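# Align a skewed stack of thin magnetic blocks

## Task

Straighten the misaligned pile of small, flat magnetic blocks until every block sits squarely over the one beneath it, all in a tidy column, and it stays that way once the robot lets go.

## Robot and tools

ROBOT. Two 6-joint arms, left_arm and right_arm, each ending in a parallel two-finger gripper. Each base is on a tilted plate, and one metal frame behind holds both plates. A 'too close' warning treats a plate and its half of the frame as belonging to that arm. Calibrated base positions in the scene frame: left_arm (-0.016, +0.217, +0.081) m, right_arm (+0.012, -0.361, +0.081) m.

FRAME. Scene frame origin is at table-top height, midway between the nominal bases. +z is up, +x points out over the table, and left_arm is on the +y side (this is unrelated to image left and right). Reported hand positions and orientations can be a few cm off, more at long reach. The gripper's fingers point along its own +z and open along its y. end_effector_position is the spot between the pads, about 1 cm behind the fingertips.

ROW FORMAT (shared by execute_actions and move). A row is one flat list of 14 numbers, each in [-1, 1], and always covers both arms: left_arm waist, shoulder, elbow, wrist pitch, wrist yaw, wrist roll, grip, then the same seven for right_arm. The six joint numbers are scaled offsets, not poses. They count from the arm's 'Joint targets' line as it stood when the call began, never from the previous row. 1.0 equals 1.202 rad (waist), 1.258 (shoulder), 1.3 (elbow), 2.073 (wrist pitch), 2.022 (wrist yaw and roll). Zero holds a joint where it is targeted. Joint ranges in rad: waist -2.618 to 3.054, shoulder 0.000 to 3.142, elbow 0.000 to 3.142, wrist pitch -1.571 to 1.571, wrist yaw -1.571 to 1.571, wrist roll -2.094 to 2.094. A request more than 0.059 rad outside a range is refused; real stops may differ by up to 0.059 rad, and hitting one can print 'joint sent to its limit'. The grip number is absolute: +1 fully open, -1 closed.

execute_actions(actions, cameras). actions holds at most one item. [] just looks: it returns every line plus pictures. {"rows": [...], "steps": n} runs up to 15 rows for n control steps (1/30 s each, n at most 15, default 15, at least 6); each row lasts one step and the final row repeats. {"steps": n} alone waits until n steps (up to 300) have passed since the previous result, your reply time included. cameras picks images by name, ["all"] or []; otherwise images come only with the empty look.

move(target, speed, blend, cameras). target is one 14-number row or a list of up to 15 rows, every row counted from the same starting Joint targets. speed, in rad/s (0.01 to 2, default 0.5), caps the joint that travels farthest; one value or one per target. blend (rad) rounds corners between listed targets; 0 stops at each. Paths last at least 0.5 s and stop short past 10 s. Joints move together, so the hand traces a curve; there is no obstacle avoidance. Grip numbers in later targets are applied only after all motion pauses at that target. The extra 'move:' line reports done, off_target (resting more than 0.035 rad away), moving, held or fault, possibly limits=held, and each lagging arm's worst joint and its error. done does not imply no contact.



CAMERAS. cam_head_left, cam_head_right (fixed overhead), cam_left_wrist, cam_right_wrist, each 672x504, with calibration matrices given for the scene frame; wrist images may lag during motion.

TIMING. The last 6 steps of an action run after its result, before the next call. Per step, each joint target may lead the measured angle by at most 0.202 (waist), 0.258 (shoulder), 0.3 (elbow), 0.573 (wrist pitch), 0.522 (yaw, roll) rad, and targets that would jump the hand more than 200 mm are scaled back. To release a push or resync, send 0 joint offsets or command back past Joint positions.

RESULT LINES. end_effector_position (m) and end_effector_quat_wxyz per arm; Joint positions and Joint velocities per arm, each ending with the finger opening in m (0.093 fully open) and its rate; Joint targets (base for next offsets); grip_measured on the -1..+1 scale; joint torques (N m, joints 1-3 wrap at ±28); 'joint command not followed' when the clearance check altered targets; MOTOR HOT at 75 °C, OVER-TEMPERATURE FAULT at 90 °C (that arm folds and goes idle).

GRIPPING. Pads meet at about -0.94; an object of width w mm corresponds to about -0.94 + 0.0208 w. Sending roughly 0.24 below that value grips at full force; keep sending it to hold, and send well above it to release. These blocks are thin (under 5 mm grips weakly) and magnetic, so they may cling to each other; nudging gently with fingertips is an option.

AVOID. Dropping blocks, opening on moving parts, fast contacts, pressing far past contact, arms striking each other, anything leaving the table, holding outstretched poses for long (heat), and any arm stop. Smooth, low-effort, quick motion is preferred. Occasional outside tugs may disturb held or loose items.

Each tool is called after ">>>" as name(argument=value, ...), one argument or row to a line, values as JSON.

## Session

>>> execute_actions(
  actions=[],
  cameras=["all"],
)

Scene clock: 0.00 s of 6600.00 s.
left_arm: end_effector_position=(+0.3407, +0.1213, +0.2860) grip_measured=+1.000 end_effector_quat_wxyz=(+0.488, -0.523, +0.698, +0.000) | right_arm: end_effector_position=(+0.3019, -0.4567, +0.1134) grip_measured=+1.000 end_effector_quat_wxyz=(+0.258, +0.097, +0.937, -0.213)
Joint positions: left_arm=[-0.747 1.666 1.328 -0.969 -1.123 -1.845 0.093] | right_arm=[0.008 1.304 0.513 -0.178 0.58 0.01 0.093]
Joint velocities: within noise
Joint torques (N m): no reading
Motor temperatures (°C): left_arm=[30 46 41 35 30 28 31] | right_arm=[28 38 35 31 29 30 30]
Heat: left arm: 46 °C; right arm: 38 °C.
Joint targets: left_arm=[-0.748 1.654 1.341 -0.965 -1.128 -1.845] | right_arm=[0.008 1.300 0.519 -0.187 0.581 0.010]
camera_calibration:
cam_left_wrist: T_world_to_cam=[[0.715752, -0.438934, 0.543173, -0.349319], [-0.231089, -0.882835, -0.408902, 0.344898], [0.659013, 0.167151, -0.733323, 0.0485359], [0, 0, 0, 1]] pos_world=[0.297742, 0.143048, 0.366362]
cam_right_wrist: T_world_to_cam=[[-0.301101, -0.888643, 0.345906, -0.355128], [-0.952641, 0.264117, -0.150722, 0.464408], [0.0425786, -0.374907, -0.926084, 0.0000227005], [0, 0, 0, 1]] pos_world=[0.335484, -0.438231, 0.192859]

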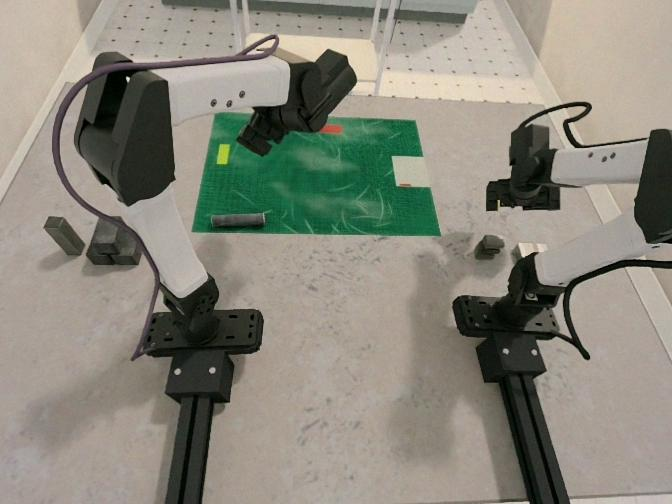

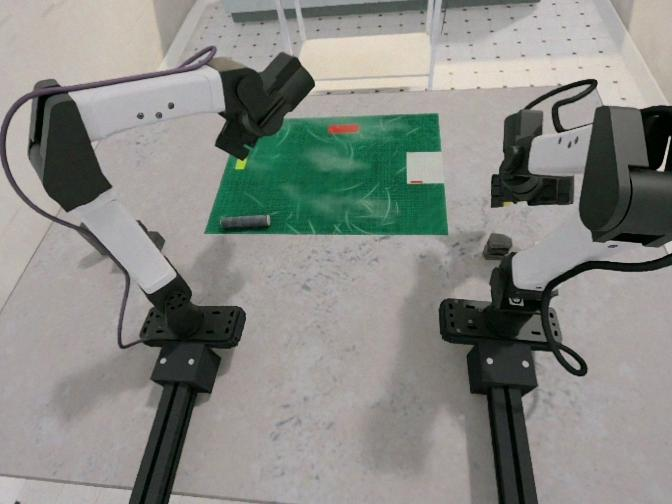

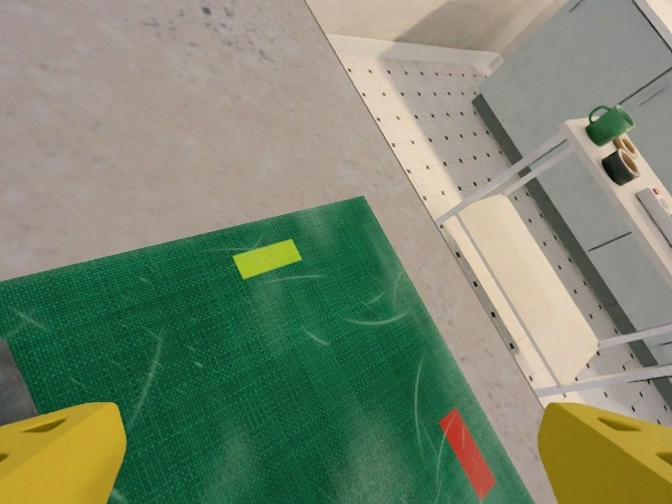

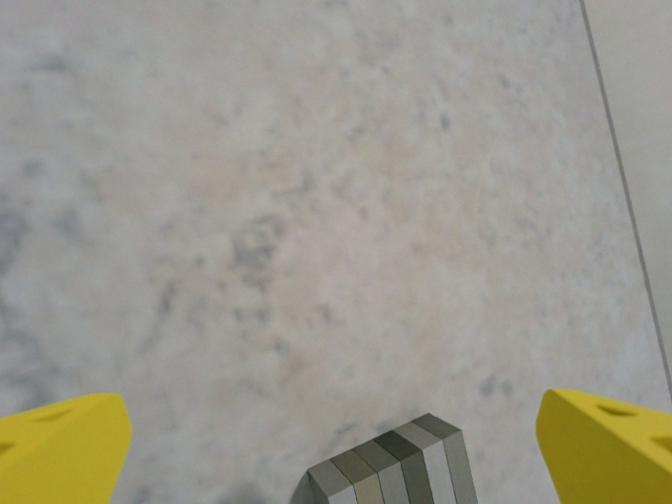

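>>> zoom_image(
  camera="cam_head_left",
  region=[440, 210, 580, 290],
)

>>> zoom_image(
  camera="cam_head_right",
  region=[440, 210, 580, 290],
)

>>> zoom_image(
  camera="cam_head_left",
  region=[30, 200, 160, 290],
)

Scaled by 3.600 from the camera's 672x504 image, which has a finer 960x720 frame.

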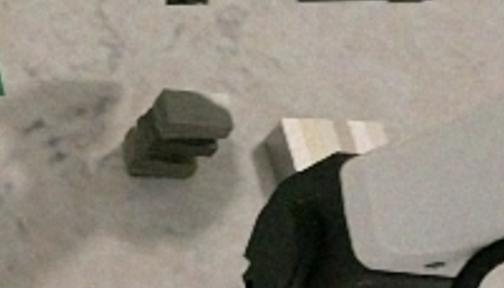

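Scaled by 3.600 from the camera's 672x504 image, which has a finer 960x720 frame.

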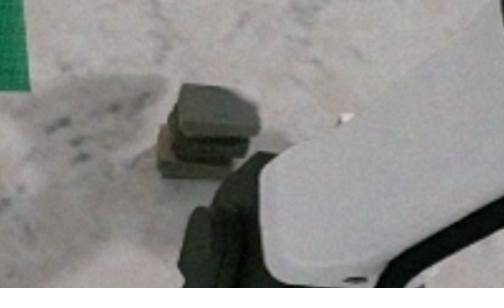

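Scaled by 3.877 from the camera's 672x504 image, which has a finer 960x720 frame.

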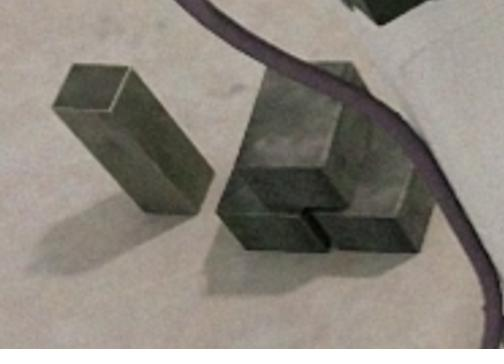

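>>> move(
  target=[0,0,0,0,0,0,1,0.0416,-0.089,0.2438,-0.4361,-0.2161,-0.0148,1],
  speed=0.6,
)

>>> zoom_image(
  camera="cam_right_wrist",
  region=[180, 100, 520, 400],
)

Scene clock: 3.27 s of 6600.00 s.
left_arm: end_effector_position=(+0.3407, +0.1213, +0.2860) grip_measured=+1.000 end_effector_quat_wxyz=(+0.488, -0.523, +0.698, +0.000) | right_arm: end_effector_position=(+0.2202, -0.3868, +0.1509) grip_measured=+1.000 end_effector_quat_wxyz=(+0.039, -0.024, +0.999, -0.012)
Joint positions: left_arm=[-0.747 1.666 1.328 -0.969 -1.123 -1.845 0.093] | right_arm=[0.049 1.201 0.81 -1.057 0.155 -0.012 0.093]
Joint torques (N m): left_arm=[-1.13 -7.71 7.66 0.59 -0.61 0] | right_arm=[1.28 -3.73 7.36 0.29 0.02 -0.1]
Joint targets: left_arm=[-0.748 1.654 1.341 -0.965 -1.128 -1.845] | right_arm=[0.058 1.188 0.836 -1.091 0.144 -0.020]
Kept back: nothing.
move: done
camera_calibration:
cam_left_wrist: T_world_to_cam=[[0.715752, -0.438934, 0.543173, -0.349319], [-0.231089, -0.882835, -0.408902, 0.344898], [0.659013, 0.167151, -0.733323, 0.0485359], [0, 0, 0, 1]]
cam_right_wrist: T_world_to_cam=[[0.0359673, -0.998996, 0.0266997, -0.399329], [-0.936135, -0.0243285, 0.350798, 0.182805], [-0.349796, -0.0376117, -0.936071, 0.282802], [0, 0, 0, 1]]

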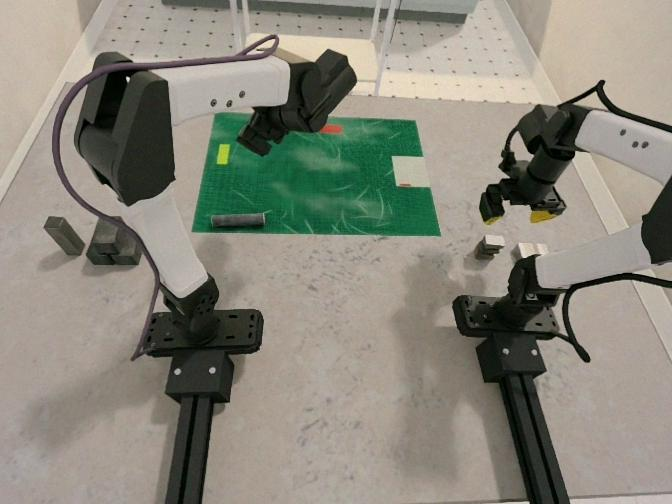

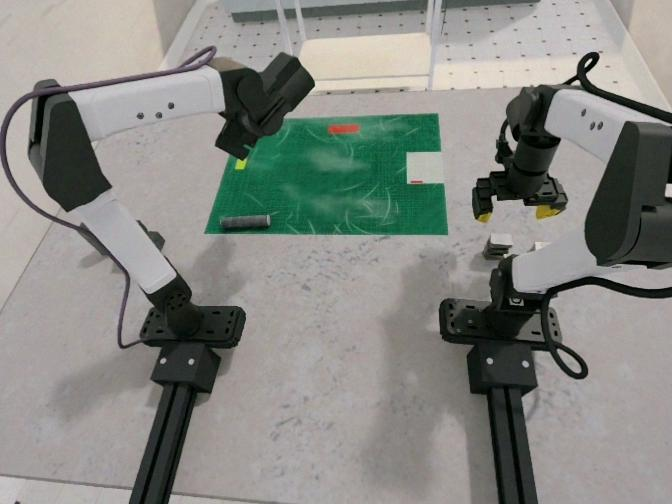

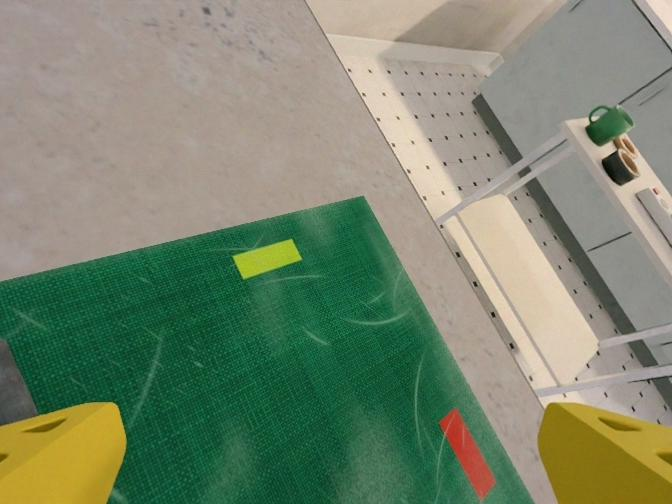

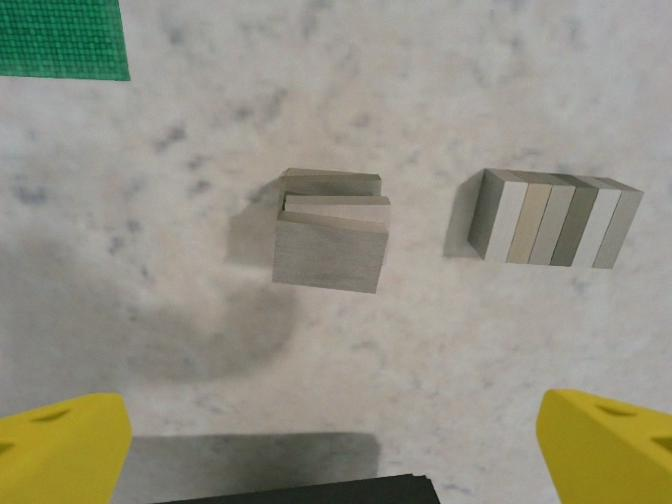

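Scaled by 1.482 from the camera's 672x504 image, which has a finer 960x720 frame.

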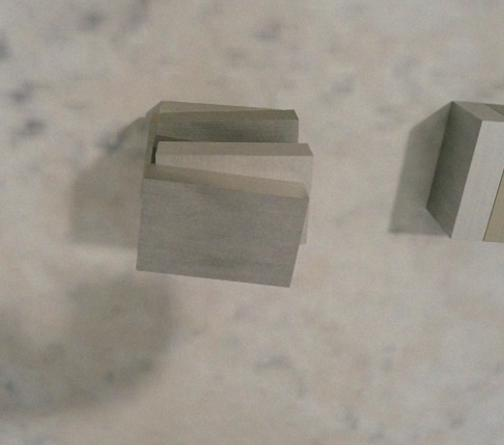

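>>> zoom_image(
  camera="cam_right_wrist",
  region=[260, 155, 400, 300],
)

>>> zoom_image(
  camera="cam_head_left",
  region=[460, 225, 520, 270],
)

>>> zoom_image(
  camera="cam_head_right",
  region=[470, 225, 530, 270],
)

Scaled by 3.476 from the camera's 672x504 image, which has a finer 960x720 frame.

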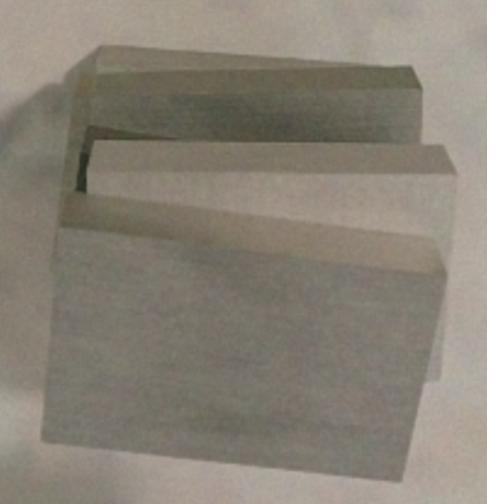

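Scaled by 8.400 from the camera's 672x504 image, which has a finer 960x720 frame.

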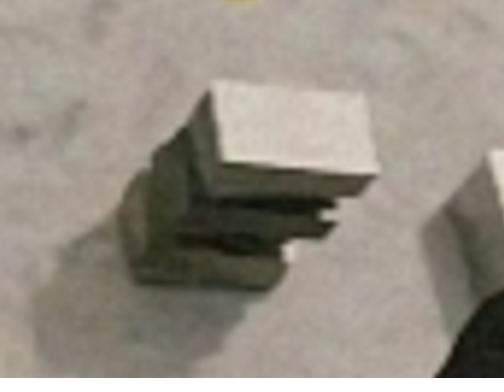

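Scaled by 8.400 from the camera's 672x504 image, which has a finer 960x720 frame.

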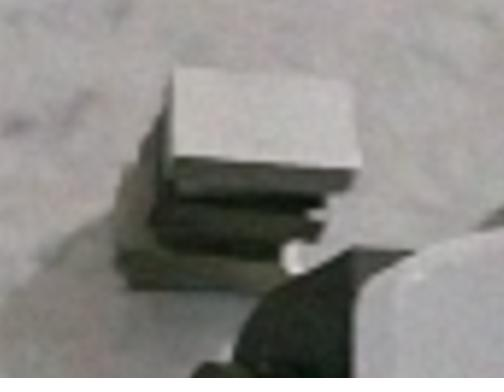

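>>> move(
  target=[0,0,0,0,0,0,1,-0.0529,0.0743,-0.1377,0.1274,0,-0.0312,1],
  speed=0.4,
  cameras=["cam_right_wrist"],
)

>>> zoom_image(
  camera="cam_right_wrist",
  region=[230, 160, 450, 420],
)

Scene clock: 8.17 s of 6600.00 s.
left_arm: end_effector_position=(+0.3407, +0.1213, +0.2860) grip_measured=+1.000 end_effector_quat_wxyz=(+0.488, -0.523, +0.698, +0.000) | right_arm: end_effector_position=(+0.2237, -0.3902, +0.1046) grip_measured=+1.000 end_effector_quat_wxyz=(+0.041, -0.032, +0.999, -0.015)
Joint positions: left_arm=[-0.747 1.666 1.328 -0.969 -1.123 -1.845 0.093] | right_arm=[0.003 1.272 0.669 -0.834 0.154 -0.075 0.093]
Joint torques (N m): left_arm=[-1.18 -7.75 7.76 0.57 -0.6 0] | right_arm=[-0.47 -2.03 4.16 0.74 -0.01 -0.09]
Joint targets: left_arm=[-0.748 1.654 1.341 -0.965 -1.128 -1.845] | right_arm=[-0.006 1.282 0.657 -0.827 0.144 -0.083]
Kept back: nothing.
move: done
camera_calibration:
cam_right_wrist: T_world_to_cam=[[0.0514695, -0.998123, 0.033198, -0.405412], [-0.9369, -0.0367492, 0.34766, 0.197897], [-0.345787, -0.0489971, -0.937033, 0.235303], [0, 0, 0, 1]]
Images, in order: cam_right_wrist.

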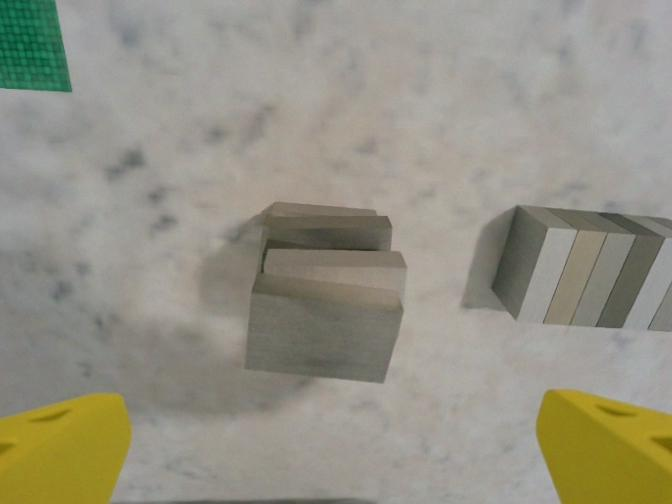

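Scaled by 1.938 from the camera's 672x504 image, which has a finer 960x720 frame.

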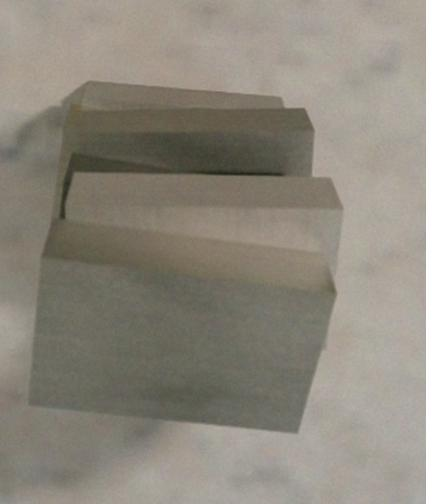

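>>> move(
  target=[0,0,0,0,0,0,1,0,0,0,0,-0.0084,0.7844,1],
  speed=0.9,
  cameras=["cam_right_wrist","cam_head_left"],
)

>>> zoom_image(
  camera="cam_right_wrist",
  region=[230, 200, 450, 420],
)

Scene clock: 14.33 s of 6600.00 s.
left_arm: end_effector_position=(+0.3407, +0.1213, +0.2860) grip_measured=+1.000 end_effector_quat_wxyz=(+0.488, -0.523, +0.698, +0.000) | right_arm: end_effector_position=(+0.2241, -0.3875, +0.1046) grip_measured=+1.000 end_effector_quat_wxyz=(+0.034, +0.683, +0.730, +0.025)
Joint positions: left_arm=[-0.747 1.666 1.328 -0.969 -1.123 -1.845 0.093] | right_arm=[0.003 1.272 0.669 -0.832 0.138 1.494 0.093]
Joint torques (N m): left_arm=[-1.07 -7.82 7.71 0.62 -0.6 0.03] | right_arm=[-0.31 -1.98 4.21 0.63 0.05 0.07]
Joint targets: left_arm=[-0.748 1.654 1.341 -0.965 -1.128 -1.845] | right_arm=[-0.006 1.282 0.657 -0.827 0.127 1.503]
Kept back: nothing.
move: done
camera_calibration:
cam_right_wrist: T_world_to_cam=[[-0.99509, -0.055993, -0.0816176, 0.208854], [-0.0846188, 0.909031, 0.408048, 0.367561], [0.0513451, 0.41295, -0.909305, 0.322669], [0, 0, 0, 1]]
Images, in order: cam_head_left, cam_right_wrist.

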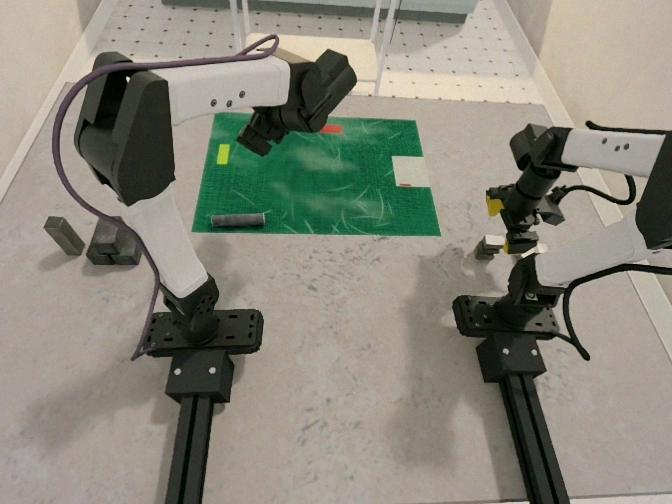

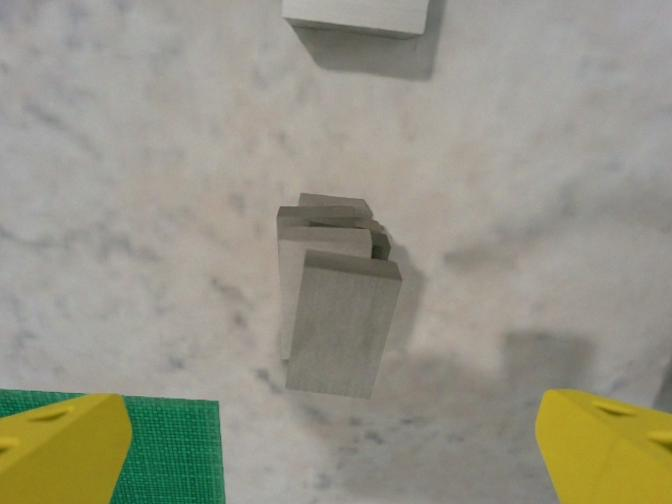

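Scaled by 2.291 from the camera's 672x504 image, which has a finer 960x720 frame.

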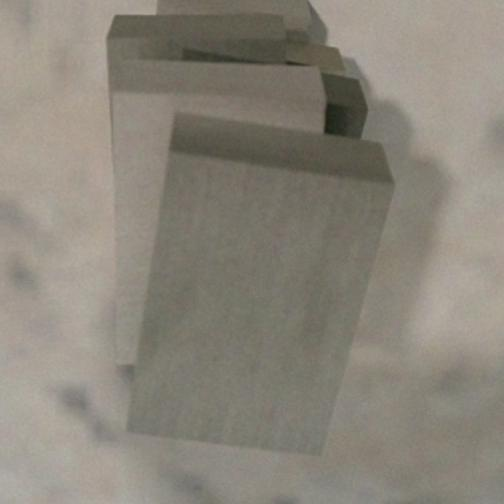

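>>> zoom_image(
  camera="cam_right_wrist",
  region=[265, 180, 415, 300],
)

Scaled by 3.360 from the camera's 672x504 image, which has a finer 960x720 frame.

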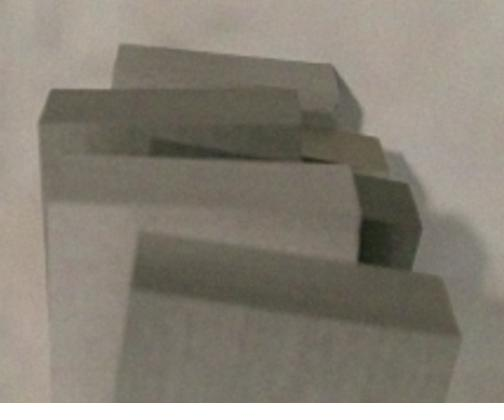

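>>> move(
  target=[0,0,0,0,0,0,1,-0.0304,0.114,-0.1079,0.1413,-0.0025,-0.026,1],
  speed=0.25,
  cameras=["cam_right_wrist"],
)

>>> zoom_image(
  camera="cam_right_wrist",
  region=[230, 200, 450, 420],
)

Scene clock: 21.30 s of 6600.00 s.
left_arm: end_effector_position=(+0.3407, +0.1213, +0.2860) grip_measured=+1.000 end_effector_quat_wxyz=(+0.488, -0.523, +0.698, +0.000) | right_arm: end_effector_position=(+0.2250, -0.3875, +0.0506) grip_measured=+1.000 end_effector_quat_wxyz=(+0.036, +0.683, +0.729, +0.027)
Joint positions: left_arm=[-0.747 1.666 1.328 -0.969 -1.123 -1.845 0.093] | right_arm=[-0.033 1.414 0.529 -0.541 0.133 1.458 0.093]
Joint torques (N m): left_arm=[-1.11 -7.76 7.54 0.58 -0.56 0.01] | right_arm=[-0.29 -2.24 3.37 0.71 0.07 -0.12]
Joint targets: left_arm=[-0.748 1.654 1.341 -0.965 -1.128 -1.845] | right_arm=[-0.042 1.425 0.517 -0.534 0.122 1.450]
Kept back: nothing.
move: done
camera_calibration:
cam_right_wrist: T_world_to_cam=[[-0.994756, -0.0550535, -0.0861946, 0.205873], [-0.0856291, 0.909166, 0.407535, 0.390008], [0.055929, 0.412779, -0.909113, 0.27248], [0, 0, 0, 1]]
Images, in order: cam_right_wrist.

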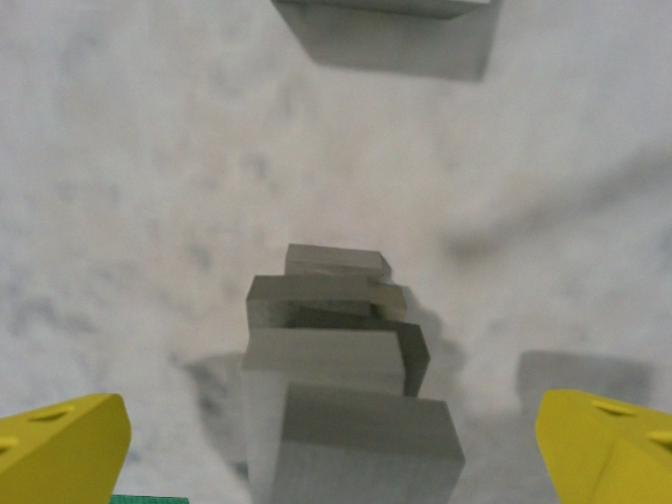

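Scaled by 2.291 from the camera's 672x504 image, which has a finer 960x720 frame.

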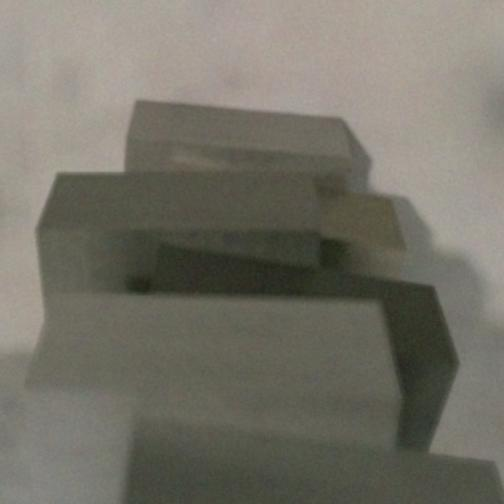

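>>> zoom_image(
  camera="cam_right_wrist",
  region=[270, 232, 430, 352],
)

Scaled by 3.150 from the camera's 672x504 image, which has a finer 960x720 frame.

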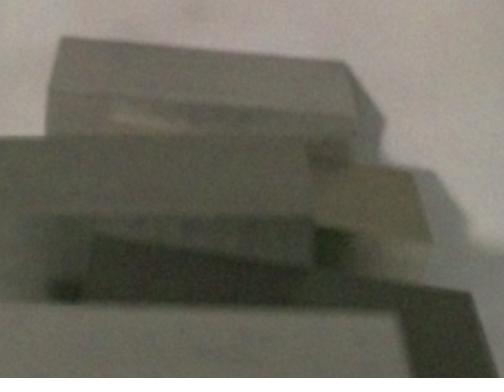

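>>> move(
  target=[0,0,0,0,0,0,1,-0.0156,0.0692,-0.0215,0.0552,-0.0015,0.0476,1],
  speed=0.15,
  cameras=["cam_right_wrist"],
)

>>> zoom_image(
  camera="cam_right_wrist",
  region=[230, 250, 450, 470],
)

Scene clock: 28.90 s of 6600.00 s.
left_arm: end_effector_position=(+0.3407, +0.1213, +0.2860) grip_measured=+1.000 end_effector_quat_wxyz=(+0.488, -0.523, +0.698, +0.000) | right_arm: end_effector_position=(+0.2275, -0.3887, +0.0307) grip_measured=+1.000 end_effector_quat_wxyz=(+0.034, +0.718, +0.695, +0.028)
Joint positions: left_arm=[-0.747 1.666 1.328 -0.969 -1.123 -1.845 0.093] | right_arm=[-0.052 1.5 0.501 -0.427 0.13 1.538 0.093]
Joint torques (N m): left_arm=[-1.1 -7.71 7.71 0.6 -0.61 0.02] | right_arm=[-0.32 -2.65 2.81 0.71 0.05 0.03]
Joint targets: left_arm=[-0.748 1.654 1.341 -0.965 -1.128 -1.845] | right_arm=[-0.061 1.512 0.489 -0.420 0.119 1.547]
Kept back: nothing.
move: done
camera_calibration:
cam_right_wrist: T_world_to_cam=[[-0.995465, 0.0429899, -0.0848556, 0.244806], [0.00382179, 0.909406, 0.415892, 0.378888], [0.0950474, 0.413682, -0.905446, 0.246077], [0, 0, 0, 1]]
Images, in order: cam_right_wrist.

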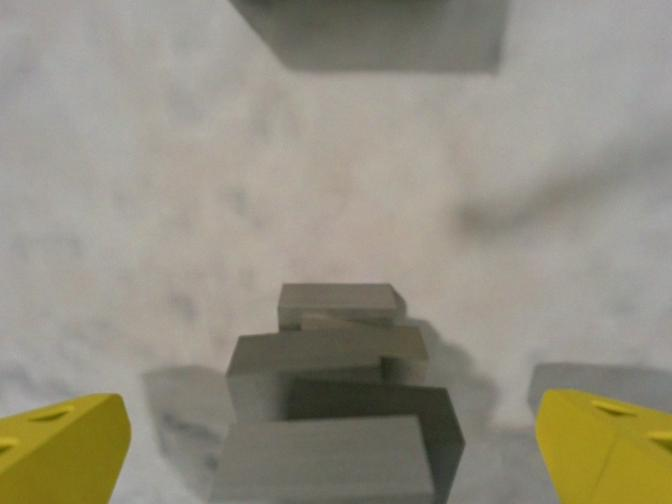

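Scaled by 2.291 from the camera's 672x504 image, which has a finer 960x720 frame.

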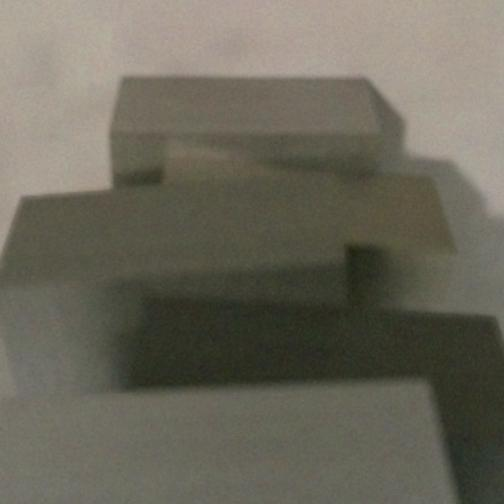

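>>> move(
  target=[0,0,0,0,0,0,1,-0.0025,0.0175,-0.0078,0.0135,0,0,1],
  speed=0.05,
  cameras=["cam_right_wrist"],
)

>>> zoom_image(
  camera="cam_right_wrist",
  region=[230, 270, 450, 490],
)

Scene clock: 38.30 s of 6600.00 s.
left_arm: end_effector_position=(+0.3407, +0.1213, +0.2860) grip_measured=+1.000 end_effector_quat_wxyz=(+0.488, -0.523, +0.698, +0.000) | right_arm: end_effector_position=(+0.2265, -0.3879, +0.0253) grip_measured=+1.000 end_effector_quat_wxyz=(+0.032, +0.718, +0.695, +0.027)
Joint positions: left_arm=[-0.747 1.666 1.328 -0.969 -1.123 -1.845 0.093] | right_arm=[-0.052 1.522 0.491 -0.398 0.13 1.538 0.093]
Joint torques (N m): left_arm=[-1.16 -7.79 7.68 0.61 -0.6 -0.01] | right_arm=[-0.62 -2.47 2.7 0.63 0.07 0.08]
Motor temperatures (°C): left_arm=[30 50 46 36 31 28 31] | right_arm=[28 38 37 31 28 30 30]
Joint targets: left_arm=[-0.748 1.654 1.341 -0.965 -1.128 -1.845] | right_arm=[-0.064 1.535 0.479 -0.391 0.119 1.547]
Kept back: nothing.
move: done
camera_calibration:
cam_right_wrist: T_world_to_cam=[[-0.995749, 0.0429586, -0.0814717, 0.243341], [0.0051517, 0.909158, 0.416419, 0.38], [0.0919595, 0.414229, -0.905515, 0.241871], [0, 0, 0, 1]]
Images, in order: cam_right_wrist.

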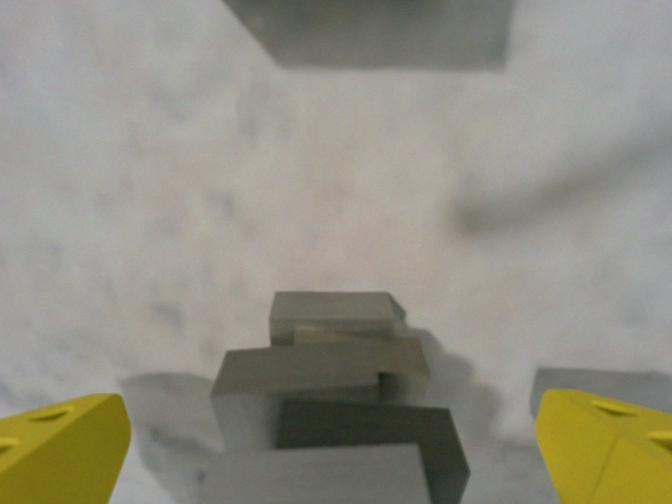

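Scaled by 2.291 from the camera's 672x504 image, which has a finer 960x720 frame.

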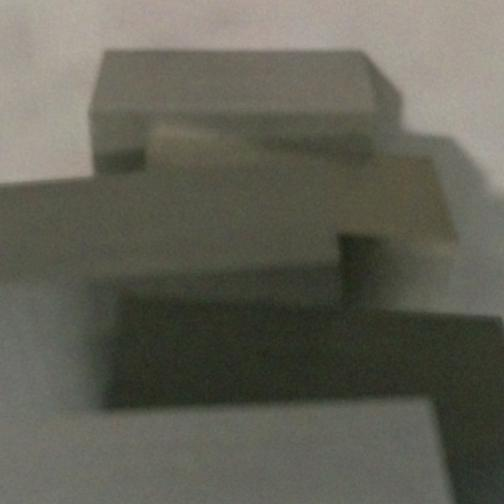

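>>> execute_actions(
  actions=[
    {"rows":[[0,0,0,0,0,0,1,0,0,0,0,0,0,0.95],[0,0,0,0,0,0,1,0,0,0,0,0,0,0.89],[0,0,0,0,0,0,1,0,0,0,0,0,0,0.83],[0,0,0,0,0,0,1,0,0,0,0,0,0,0.77],[0,0,0,0,0,0,1,0,0,0,0,0,0,0.71],[0,0,0,0,0,0,1,0,0,0,0,0,0,0.65],[0,0,0,0,0,0,1,0,0,0,0,0,0,0.59],[0,0,0,0,0,0,1,0,0,0,0,0,0,0.53],[0,0,0,0,0,0,1,0,0,0,0,0,0,0.47],[0,0,0,0,0,0,1,0,0,0,0,0,0,0.42],[0,0,0,0,0,0,1,0,0,0,0,0,0,0.37],[0,0,0,0,0,0,1,0,0,0,0,0,0,0.32],[0,0,0,0,0,0,1,0,0,0,0,0,0,0.28],[0,0,0,0,0,0,1,0,0,0,0,0,0,0.24],[0,0,0,0,0,0,1,0,0,0,0,0,0,0.21]],"steps":15},
  ],
)

>>> execute_actions(
  actions=[
    {"rows":[[0,0,0,0,0,0,1,0,0,0,0,0,0,0.195],[0,0,0,0,0,0,1,0,0,0,0,0,0,0.18],[0,0,0,0,0,0,1,0,0,0,0,0,0,0.165],[0,0,0,0,0,0,1,0,0,0,0,0,0,0.15],[0,0,0,0,0,0,1,0,0,0,0,0,0,0.135],[0,0,0,0,0,0,1,0,0,0,0,0,0,0.12],[0,0,0,0,0,0,1,0,0,0,0,0,0,0.105],[0,0,0,0,0,0,1,0,0,0,0,0,0,0.09],[0,0,0,0,0,0,1,0,0,0,0,0,0,0.075],[0,0,0,0,0,0,1,0,0,0,0,0,0,0.06],[0,0,0,0,0,0,1,0,0,0,0,0,0,0.045],[0,0,0,0,0,0,1,0,0,0,0,0,0,0.03],[0,0,0,0,0,0,1,0,0,0,0,0,0,0.015],[0,0,0,0,0,0,1,0,0,0,0,0,0,0.0],[0,0,0,0,0,0,1,0,0,0,0,0,0,-0.015]],"steps":15},
  ],
  cameras=["cam_right_wrist"],
)

>>> execute_actions(
  actions=[
    {"rows":[[0,0,0,0,0,0,1,0,0,0,0,0,0,-0.03],[0,0,0,0,0,0,1,0,0,0,0,0,0,-0.045],[0,0,0,0,0,0,1,0,0,0,0,0,0,-0.06],[0,0,0,0,0,0,1,0,0,0,0,0,0,-0.075],[0,0,0,0,0,0,1,0,0,0,0,0,0,-0.09],[0,0,0,0,0,0,1,0,0,0,0,0,0,-0.105],[0,0,0,0,0,0,1,0,0,0,0,0,0,-0.12],[0,0,0,0,0,0,1,0,0,0,0,0,0,-0.135],[0,0,0,0,0,0,1,0,0,0,0,0,0,-0.15],[0,0,0,0,0,0,1,0,0,0,0,0,0,-0.165],[0,0,0,0,0,0,1,0,0,0,0,0,0,-0.18],[0,0,0,0,0,0,1,0,0,0,0,0,0,-0.195],[0,0,0,0,0,0,1,0,0,0,0,0,0,-0.21],[0,0,0,0,0,0,1,0,0,0,0,0,0,-0.225],[0,0,0,0,0,0,1,0,0,0,0,0,0,-0.24]],"steps":15},
  ],
  cameras=["cam_right_wrist"],
)

Scene clock: 39.53 s of 6600.00 s.
left_arm: end_effector_position=(+0.3407, +0.1213, +0.2860) grip_measured=+1.000 end_effector_quat_wxyz=(+0.488, -0.523, +0.698, +0.000) | right_arm: end_effector_position=(+0.2266, -0.3886, +0.0252) grip_measured=+0.504 end_effector_quat_wxyz=(+0.033, +0.719, +0.694, +0.027)
Joint positions: left_arm=[-0.747 1.666 1.328 -0.969 -1.123 -1.845 0.093] | right_arm=[-0.055 1.522 0.491 -0.398 0.13 1.538 0.069]
Joint velocities: left_arm=[within noise] | right_arm=[-0.002 -0.012 -0.007 -0.007 0.037 0.007 -0.072]
Joint torques (N m): left_arm=[-1.09 -7.72 7.64 0.6 -0.58 0.01] | right_arm=[-0.38 -2.55 2.88 0.68 0.06 0.06]
Joint targets: left_arm=[-0.748 1.654 1.341 -0.965 -1.128 -1.845] | right_arm=[-0.064 1.535 0.479 -0.391 0.119 1.547]
Steps of this call (1-28: nothing new was sent; 29-37: this action's first 9). Readings (joint positions of left_arm | right_arm):
29: [-0.747 1.666 1.328 -0.969 -1.123 -1.845] | [-0.055 1.522 0.491 -0.398 0.130 1.538]
30: [-0.747 1.666 1.328 -0.969 -1.123 -1.845] | [-0.055 1.522 0.491 -0.398 0.130 1.538]
32: [-0.747 1.666 1.328 -0.969 -1.123 -1.845] | [-0.055 1.522 0.491 -0.398 0.130 1.538]
36: [-0.747 1.666 1.328 -0.969 -1.123 -1.845] | [-0.055 1.522 0.491 -0.398 0.130 1.538]
37: the state above

Scene clock: 40.03 s of 6600.00 s.
left_arm: end_effector_position=(+0.3407, +0.1213, +0.2860) grip_measured=+1.000 end_effector_quat_wxyz=(+0.488, -0.523, +0.698, +0.000) | right_arm: end_effector_position=(+0.2266, -0.3886, +0.0252) grip_measured=+0.085 end_effector_quat_wxyz=(+0.033, +0.719, +0.694, +0.027)
Joint positions: left_arm=[-0.747 1.666 1.328 -0.969 -1.123 -1.845 0.093] | right_arm=[-0.055 1.522 0.491 -0.398 0.13 1.538 0.049]
Joint velocities: left_arm=[within noise] | right_arm=[-0.017 -0.022 0.002 -0.022 0.022 0.022 -0.018]
Joint torques (N m): left_arm=[-1.11 -7.71 7.71 0.59 -0.6 0.02] | right_arm=[-0.31 -2.59 2.78 0.67 0.06 0.03]
Joint targets: left_arm=[-0.748 1.654 1.341 -0.965 -1.128 -1.845] | right_arm=[-0.064 1.535 0.479 -0.391 0.119 1.547]
Steps of this call (1-6: your previous action's last 6; 7-15: this action's first 9). Readings (joint positions of left_arm | right_arm):
7: [-0.747 1.666 1.328 -0.969 -1.123 -1.845] | [-0.055 1.522 0.491 -0.398 0.130 1.538]
8: [-0.747 1.666 1.328 -0.969 -1.123 -1.845] | [-0.055 1.522 0.491 -0.398 0.130 1.538]
10: [-0.747 1.666 1.328 -0.969 -1.123 -1.845] | [-0.055 1.522 0.491 -0.398 0.130 1.538]
14: [-0.747 1.666 1.328 -0.969 -1.123 -1.845] | [-0.055 1.522 0.491 -0.398 0.130 1.538]
15: the state above
camera_calibration:
cam_right_wrist: T_world_to_cam=[[-0.995581, 0.0460476, -0.0818454, 0.244615], [0.00783417, 0.909218, 0.416246, 0.380055], [0.0935825, 0.413765, -0.905561, 0.241536], [0, 0, 0, 1]]
Images, in order: cam_right_wrist.

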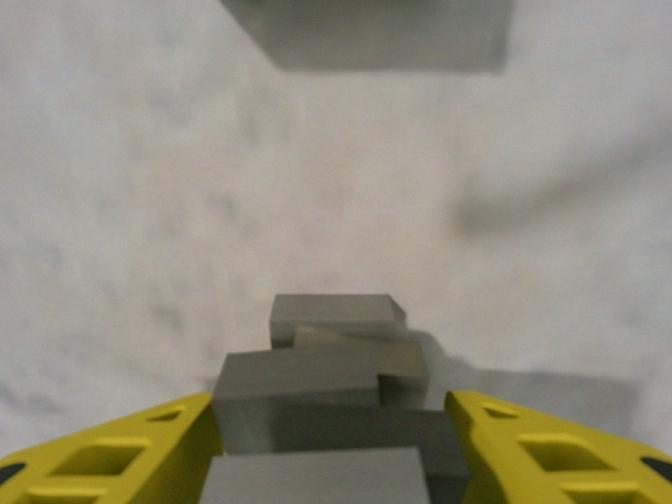

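Scene clock: 40.53 s of 6600.00 s.
left_arm: end_effector_position=(+0.3407, +0.1213, +0.2860) grip_measured=+1.000 end_effector_quat_wxyz=(+0.488, -0.523, +0.698, +0.000) | right_arm: end_effector_position=(+0.2266, -0.3886, +0.0252) grip_measured=-0.139 end_effector_quat_wxyz=(+0.033, +0.719, +0.694, +0.027)
Joint positions: left_arm=[-0.747 1.666 1.328 -0.969 -1.123 -1.845 0.093] | right_arm=[-0.055 1.522 0.491 -0.398 0.13 1.538 0.039]
Joint velocities: left_arm=[within noise] | right_arm=[0.002 -0.017 0.007 -0.022 0.007 -0.051 -0.02]
Joint torques (N m): left_arm=[-1.07 -7.79 7.75 0.62 -0.6 0.01] | right_arm=[-0.34 -2.63 2.66 0.66 0.07 0.04]
Joint targets: left_arm=[-0.748 1.654 1.341 -0.965 -1.128 -1.845] | right_arm=[-0.064 1.535 0.479 -0.391 0.119 1.547]
Steps of this call (1-6: your previous action's last 6; 7-15: this action's first 9). Readings (joint positions of left_arm | right_arm):
7: [-0.747 1.666 1.328 -0.969 -1.123 -1.845] | [-0.055 1.522 0.491 -0.398 0.130 1.538]
8: [-0.747 1.666 1.328 -0.969 -1.123 -1.845] | [-0.055 1.522 0.491 -0.398 0.130 1.538]
10: [-0.747 1.666 1.328 -0.969 -1.123 -1.845] | [-0.055 1.522 0.491 -0.398 0.130 1.538]
14: [-0.747 1.666 1.328 -0.969 -1.123 -1.845] | [-0.055 1.522 0.491 -0.398 0.130 1.538]
15: the state above
camera_calibration:
cam_right_wrist: T_world_to_cam=[[-0.995581, 0.0460476, -0.0818454, 0.244615], [0.00783417, 0.909218, 0.416246, 0.380055], [0.0935825, 0.413765, -0.905561, 0.241536], [0, 0, 0, 1]]
Images, in order: cam_right_wrist.

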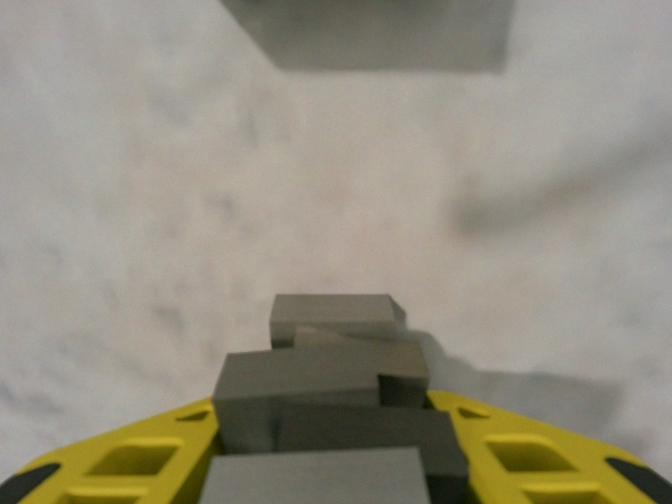

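>>> execute_actions(
  actions=[
    {"rows":[[0,0,0,0,0,0,1,0,0,0,0,0,0,-0.25],[0,0,0,0,0,0,1,0,0,0,0,0,0,-0.262],[0,0,0,0,0,0,1,0,0,0,0,0,0,-0.274],[0,0,0,0,0,0,1,0,0,0,0,0,0,-0.286],[0,0,0,0,0,0,1,0,0,0,0,0,0,-0.298],[0,0,0,0,0,0,1,0,0,0,0,0,0,-0.31],[0,0,0,0,0,0,1,0,0,0,0,0,0,-0.32],[0,0,0,0,0,0,1,0,0,0,0,0,0,-0.33],[0,0,0,0,0,0,1,0,0,0,0,0,0,-0.34],[0,0,0,0,0,0,1,0,0,0,0,0,0,-0.35],[0,0,0,0,0,0,1,0,0,0,0,0,0,-0.36],[0,0,0,0,0,0,1,0,0,0,0,0,0,-0.37],[0,0,0,0,0,0,1,0,0,0,0,0,0,-0.38],[0,0,0,0,0,0,1,0,0,0,0,0,0,-0.39],[0,0,0,0,0,0,1,0,0,0,0,0,0,-0.40]],"steps":15},
  ],
  cameras=["cam_right_wrist"],
)

>>> execute_actions(
  actions=[
    {"rows":[[0,0,0,0,0,0,1,0,0,0,0,0,0,-0.41],[0,0,0,0,0,0,1,0,0,0,0,0,0,-0.42],[0,0,0,0,0,0,1,0,0,0,0,0,0,-0.43],[0,0,0,0,0,0,1,0,0,0,0,0,0,-0.44],[0,0,0,0,0,0,1,0,0,0,0,0,0,-0.45],[0,0,0,0,0,0,1,0,0,0,0,0,0,-0.47],[0,0,0,0,0,0,1,0,0,0,0,0,0,-0.49],[0,0,0,0,0,0,1,0,0,0,0,0,0,-0.51],[0,0,0,0,0,0,1,0,0,0,0,0,0,-0.53],[0,0,0,0,0,0,1,0,0,0,0,0,0,-0.56],[0,0,0,0,0,0,1,0,0,0,0,0,0,-0.59],[0,0,0,0,0,0,1,0,0,0,0,0,0,-0.62],[0,0,0,0,0,0,1,0,0,0,0,0,0,-0.65],[0,0,0,0,0,0,1,0,0,0,0,0,0,-0.68],[0,0,0,0,0,0,1,0,0,0,0,0,0,-0.70]],"steps":15},
  ],
)

>>> execute_actions(
  actions=[
    {"steps":20},
  ],
  cameras=["cam_right_wrist"],
)

>>> zoom_image(
  camera="cam_right_wrist",
  region=[210, 280, 460, 500],
)

Scene clock: 41.63 s of 6600.00 s.
left_arm: end_effector_position=(+0.3407, +0.1213, +0.2860) grip_measured=+1.000 end_effector_quat_wxyz=(+0.488, -0.523, +0.698, +0.000) | right_arm: end_effector_position=(+0.2265, -0.3886, +0.0252) grip_measured=-0.332 end_effector_quat_wxyz=(+0.032, +0.719, +0.693, +0.027)
Joint positions: left_arm=[-0.747 1.666 1.328 -0.969 -1.123 -1.845 0.093] | right_arm=[-0.055 1.522 0.491 -0.398 0.13 1.54 0.029]
Joint velocities: left_arm=[within noise] | right_arm=[-0.002 -0.002 -0.007 0.051 -0.051 -0.007 -0.011]
Joint torques (N m): left_arm=[-1.07 -7.71 7.72 0.6 -0.6 0.01] | right_arm=[-0.34 -2.55 2.63 0.68 0.1 0.03]
Joint targets: left_arm=[-0.748 1.654 1.341 -0.965 -1.128 -1.845] | right_arm=[-0.064 1.535 0.479 -0.392 0.119 1.547]
Steps of this call (1-6: your previous action's last 6; 7-15: toward your last target; 16-24: nothing new was sent; 25-33: this action's first 9). Readings (joint positions of left_arm | right_arm):
25: [-0.747 1.666 1.328 -0.969 -1.123 -1.845] | [-0.055 1.522 0.491 -0.398 0.130 1.540]
26: [-0.747 1.666 1.328 -0.969 -1.123 -1.845] | [-0.055 1.522 0.491 -0.398 0.130 1.540]
28: [-0.747 1.666 1.328 -0.969 -1.123 -1.845] | [-0.055 1.522 0.491 -0.398 0.130 1.540]
32: [-0.747 1.666 1.328 -0.969 -1.123 -1.845] | [-0.055 1.522 0.491 -0.398 0.130 1.540]
33: the state above
camera_calibration:
cam_right_wrist: T_world_to_cam=[[-0.99556, 0.0471452, -0.0814749, 0.244936], [0.0089804, 0.90916, 0.416349, 0.379768], [0.0937026, 0.413769, -0.905547, 0.241509], [0, 0, 0, 1]]
Images, in order: cam_right_wrist.

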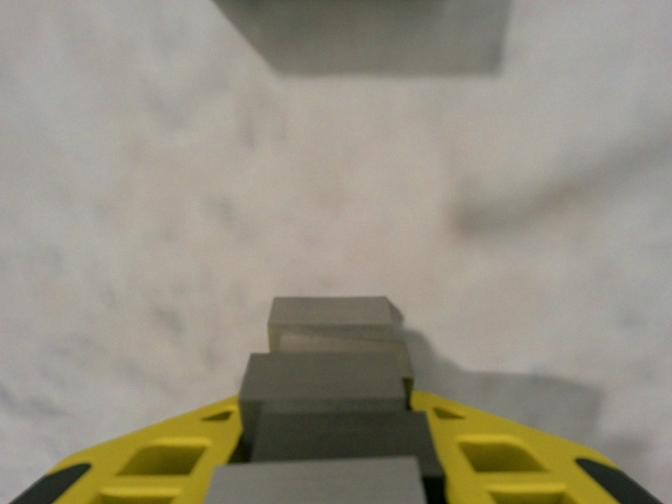

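Scene clock: 42.13 s of 6600.00 s.
left_arm: end_effector_position=(+0.3407, +0.1213, +0.2860) grip_measured=+1.000 end_effector_quat_wxyz=(+0.488, -0.523, +0.698, +0.000) | right_arm: end_effector_position=(+0.2262, -0.3885, +0.0251) grip_measured=-0.457 end_effector_quat_wxyz=(+0.032, +0.719, +0.693, +0.026)
Joint positions: left_arm=[-0.747 1.666 1.328 -0.969 -1.123 -1.845 0.093] | right_arm=[-0.055 1.522 0.49 -0.398 0.13 1.54 0.023]
Joint velocities: left_arm=[within noise] | right_arm=[-0.012 -0.002 -0.012 -0.022 0.051 -0.007 -0.008]
Joint torques (N m): left_arm=[-1.16 -7.72 7.62 0.61 -0.6 0] | right_arm=[-0.35 -2.59 2.81 0.68 0.05 0.06]
Joint targets: left_arm=[-0.748 1.654 1.341 -0.965 -1.128 -1.845] | right_arm=[-0.064 1.535 0.479 -0.392 0.119 1.547]
Steps of this call (1-6: your previous action's last 6; 7-15: this action's first 9). Readings (joint positions of left_arm | right_arm):
7: [-0.747 1.666 1.328 -0.969 -1.123 -1.845] | [-0.055 1.522 0.491 -0.398 0.130 1.540]
8: [-0.747 1.666 1.328 -0.969 -1.123 -1.845] | [-0.055 1.522 0.491 -0.398 0.130 1.540]
10: [-0.747 1.666 1.328 -0.969 -1.123 -1.845] | [-0.055 1.522 0.491 -0.398 0.130 1.540]
14: [-0.747 1.666 1.328 -0.969 -1.123 -1.845] | [-0.055 1.522 0.490 -0.398 0.130 1.540]
15: the state above

Scene clock: 42.80 s of 6600.00 s.
left_arm: end_effector_position=(+0.3407, +0.1213, +0.2860) grip_measured=+1.000 end_effector_quat_wxyz=(+0.488, -0.523, +0.698, +0.000) | right_arm: end_effector_position=(+0.2262, -0.3885, +0.0251) grip_measured=-0.505 end_effector_quat_wxyz=(+0.032, +0.719, +0.693, +0.026)
Joint positions: left_arm=[-0.747 1.666 1.328 -0.969 -1.123 -1.845 0.093] | right_arm=[-0.055 1.522 0.49 -0.398 0.13 1.54 0.021]
Joint torques (N m): left_arm=[-1.05 -7.77 7.73 0.61 -0.62 0.01] | right_arm=[-0.39 -2.58 2.91 0.65 0.09 0.05]
Joint targets: left_arm=[-0.748 1.654 1.341 -0.965 -1.128 -1.845] | right_arm=[-0.064 1.535 0.479 -0.392 0.119 1.547]
Steps of this call (1-6: your previous action's last 6; 7-15: toward your last target; 16-20: nothing new was sent). Readings (joint positions of left_arm | right_arm):
1: [-0.747 1.666 1.328 -0.969 -1.123 -1.845] | [-0.055 1.522 0.490 -0.398 0.130 1.540]
2: [-0.747 1.666 1.328 -0.969 -1.123 -1.845] | [-0.055 1.522 0.490 -0.398 0.130 1.540]
4: [-0.747 1.666 1.328 -0.969 -1.123 -1.845] | [-0.055 1.522 0.490 -0.398 0.130 1.540]
8: [-0.747 1.666 1.328 -0.969 -1.123 -1.845] | [-0.055 1.522 0.490 -0.398 0.130 1.540]
20: the state above
All arms were judged still, so your last target was given up. Each gripper or tool keeps its last command.
camera_calibration:
cam_right_wrist: T_world_to_cam=[[-0.995626, 0.047054, -0.0807204, 0.244558], [0.00920859, 0.909143, 0.416382, 0.379738], [0.0929788, 0.413817, -0.905599, 0.24158], [0, 0, 0, 1]]
Images, in order: cam_right_wrist.

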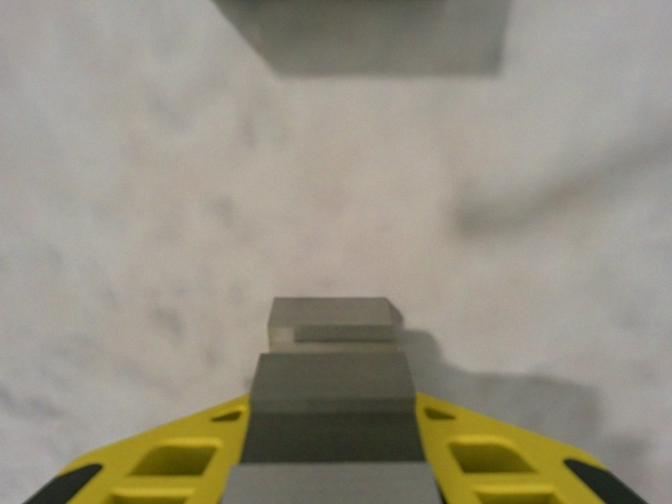

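Scaled by 2.016 from the camera's 672x504 image, which has a finer 960x720 frame.

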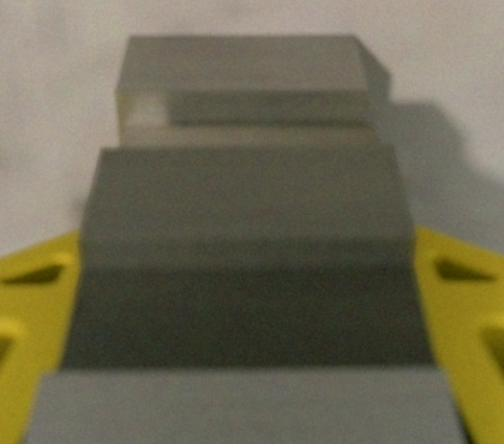

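>>> move(
  target=[0,0,0,0,0,0,1,0,0,0,0.0022,0,0,-0.70],
  speed=0.05,
  cameras=["cam_right_wrist"],
)

>>> zoom_image(
  camera="cam_right_wrist",
  region=[210, 280, 460, 500],
)

Scene clock: 44.03 s of 6600.00 s.
left_arm: end_effector_position=(+0.3407, +0.1213, +0.2860) grip_measured=+1.000 end_effector_quat_wxyz=(+0.488, -0.523, +0.698, +0.000) | right_arm: end_effector_position=(+0.2263, -0.3885, +0.0251) grip_measured=-0.514 end_effector_quat_wxyz=(+0.032, +0.719, +0.693, +0.027)
Joint positions: left_arm=[-0.747 1.666 1.328 -0.969 -1.123 -1.845 0.093] | right_arm=[-0.055 1.522 0.49 -0.398 0.13 1.54 0.021]
Joint torques (N m): left_arm=[-1.05 -7.77 7.66 0.61 -0.6 0] | right_arm=[-0.38 -2.66 2.69 0.75 0.05 0.04]
Joint targets: left_arm=[-0.748 1.654 1.341 -0.965 -1.128 -1.845] | right_arm=[-0.064 1.535 0.479 -0.387 0.119 1.547]
Kept back: nothing.
move: done
camera_calibration:
cam_right_wrist: T_world_to_cam=[[-0.995593, 0.0470996, -0.0810976, 0.24467], [0.00909449, 0.909152, 0.416366, 0.379769], [0.0933407, 0.413793, -0.905573, 0.241489], [0, 0, 0, 1]]
Images, in order: cam_right_wrist.

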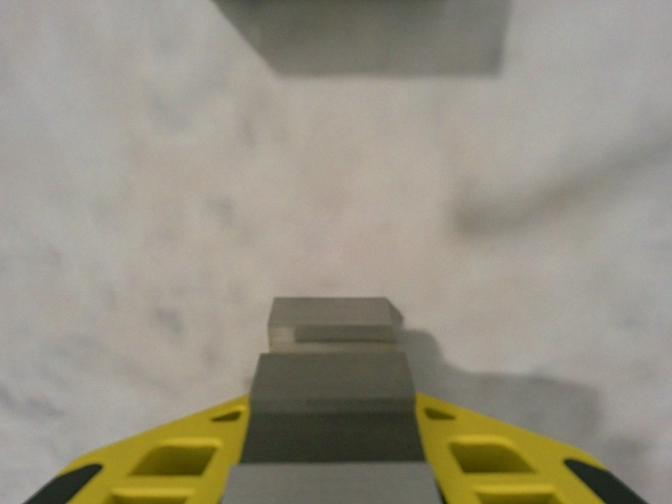

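Scaled by 2.016 from the camera's 672x504 image, which has a finer 960x720 frame.

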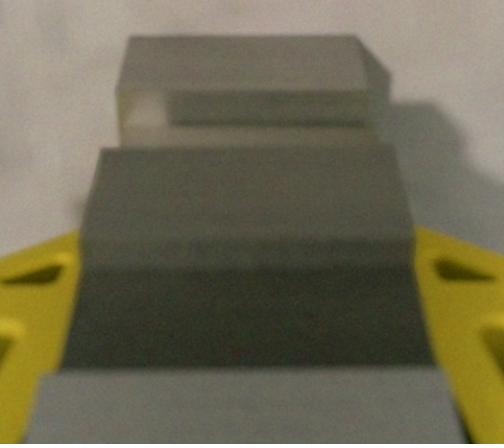

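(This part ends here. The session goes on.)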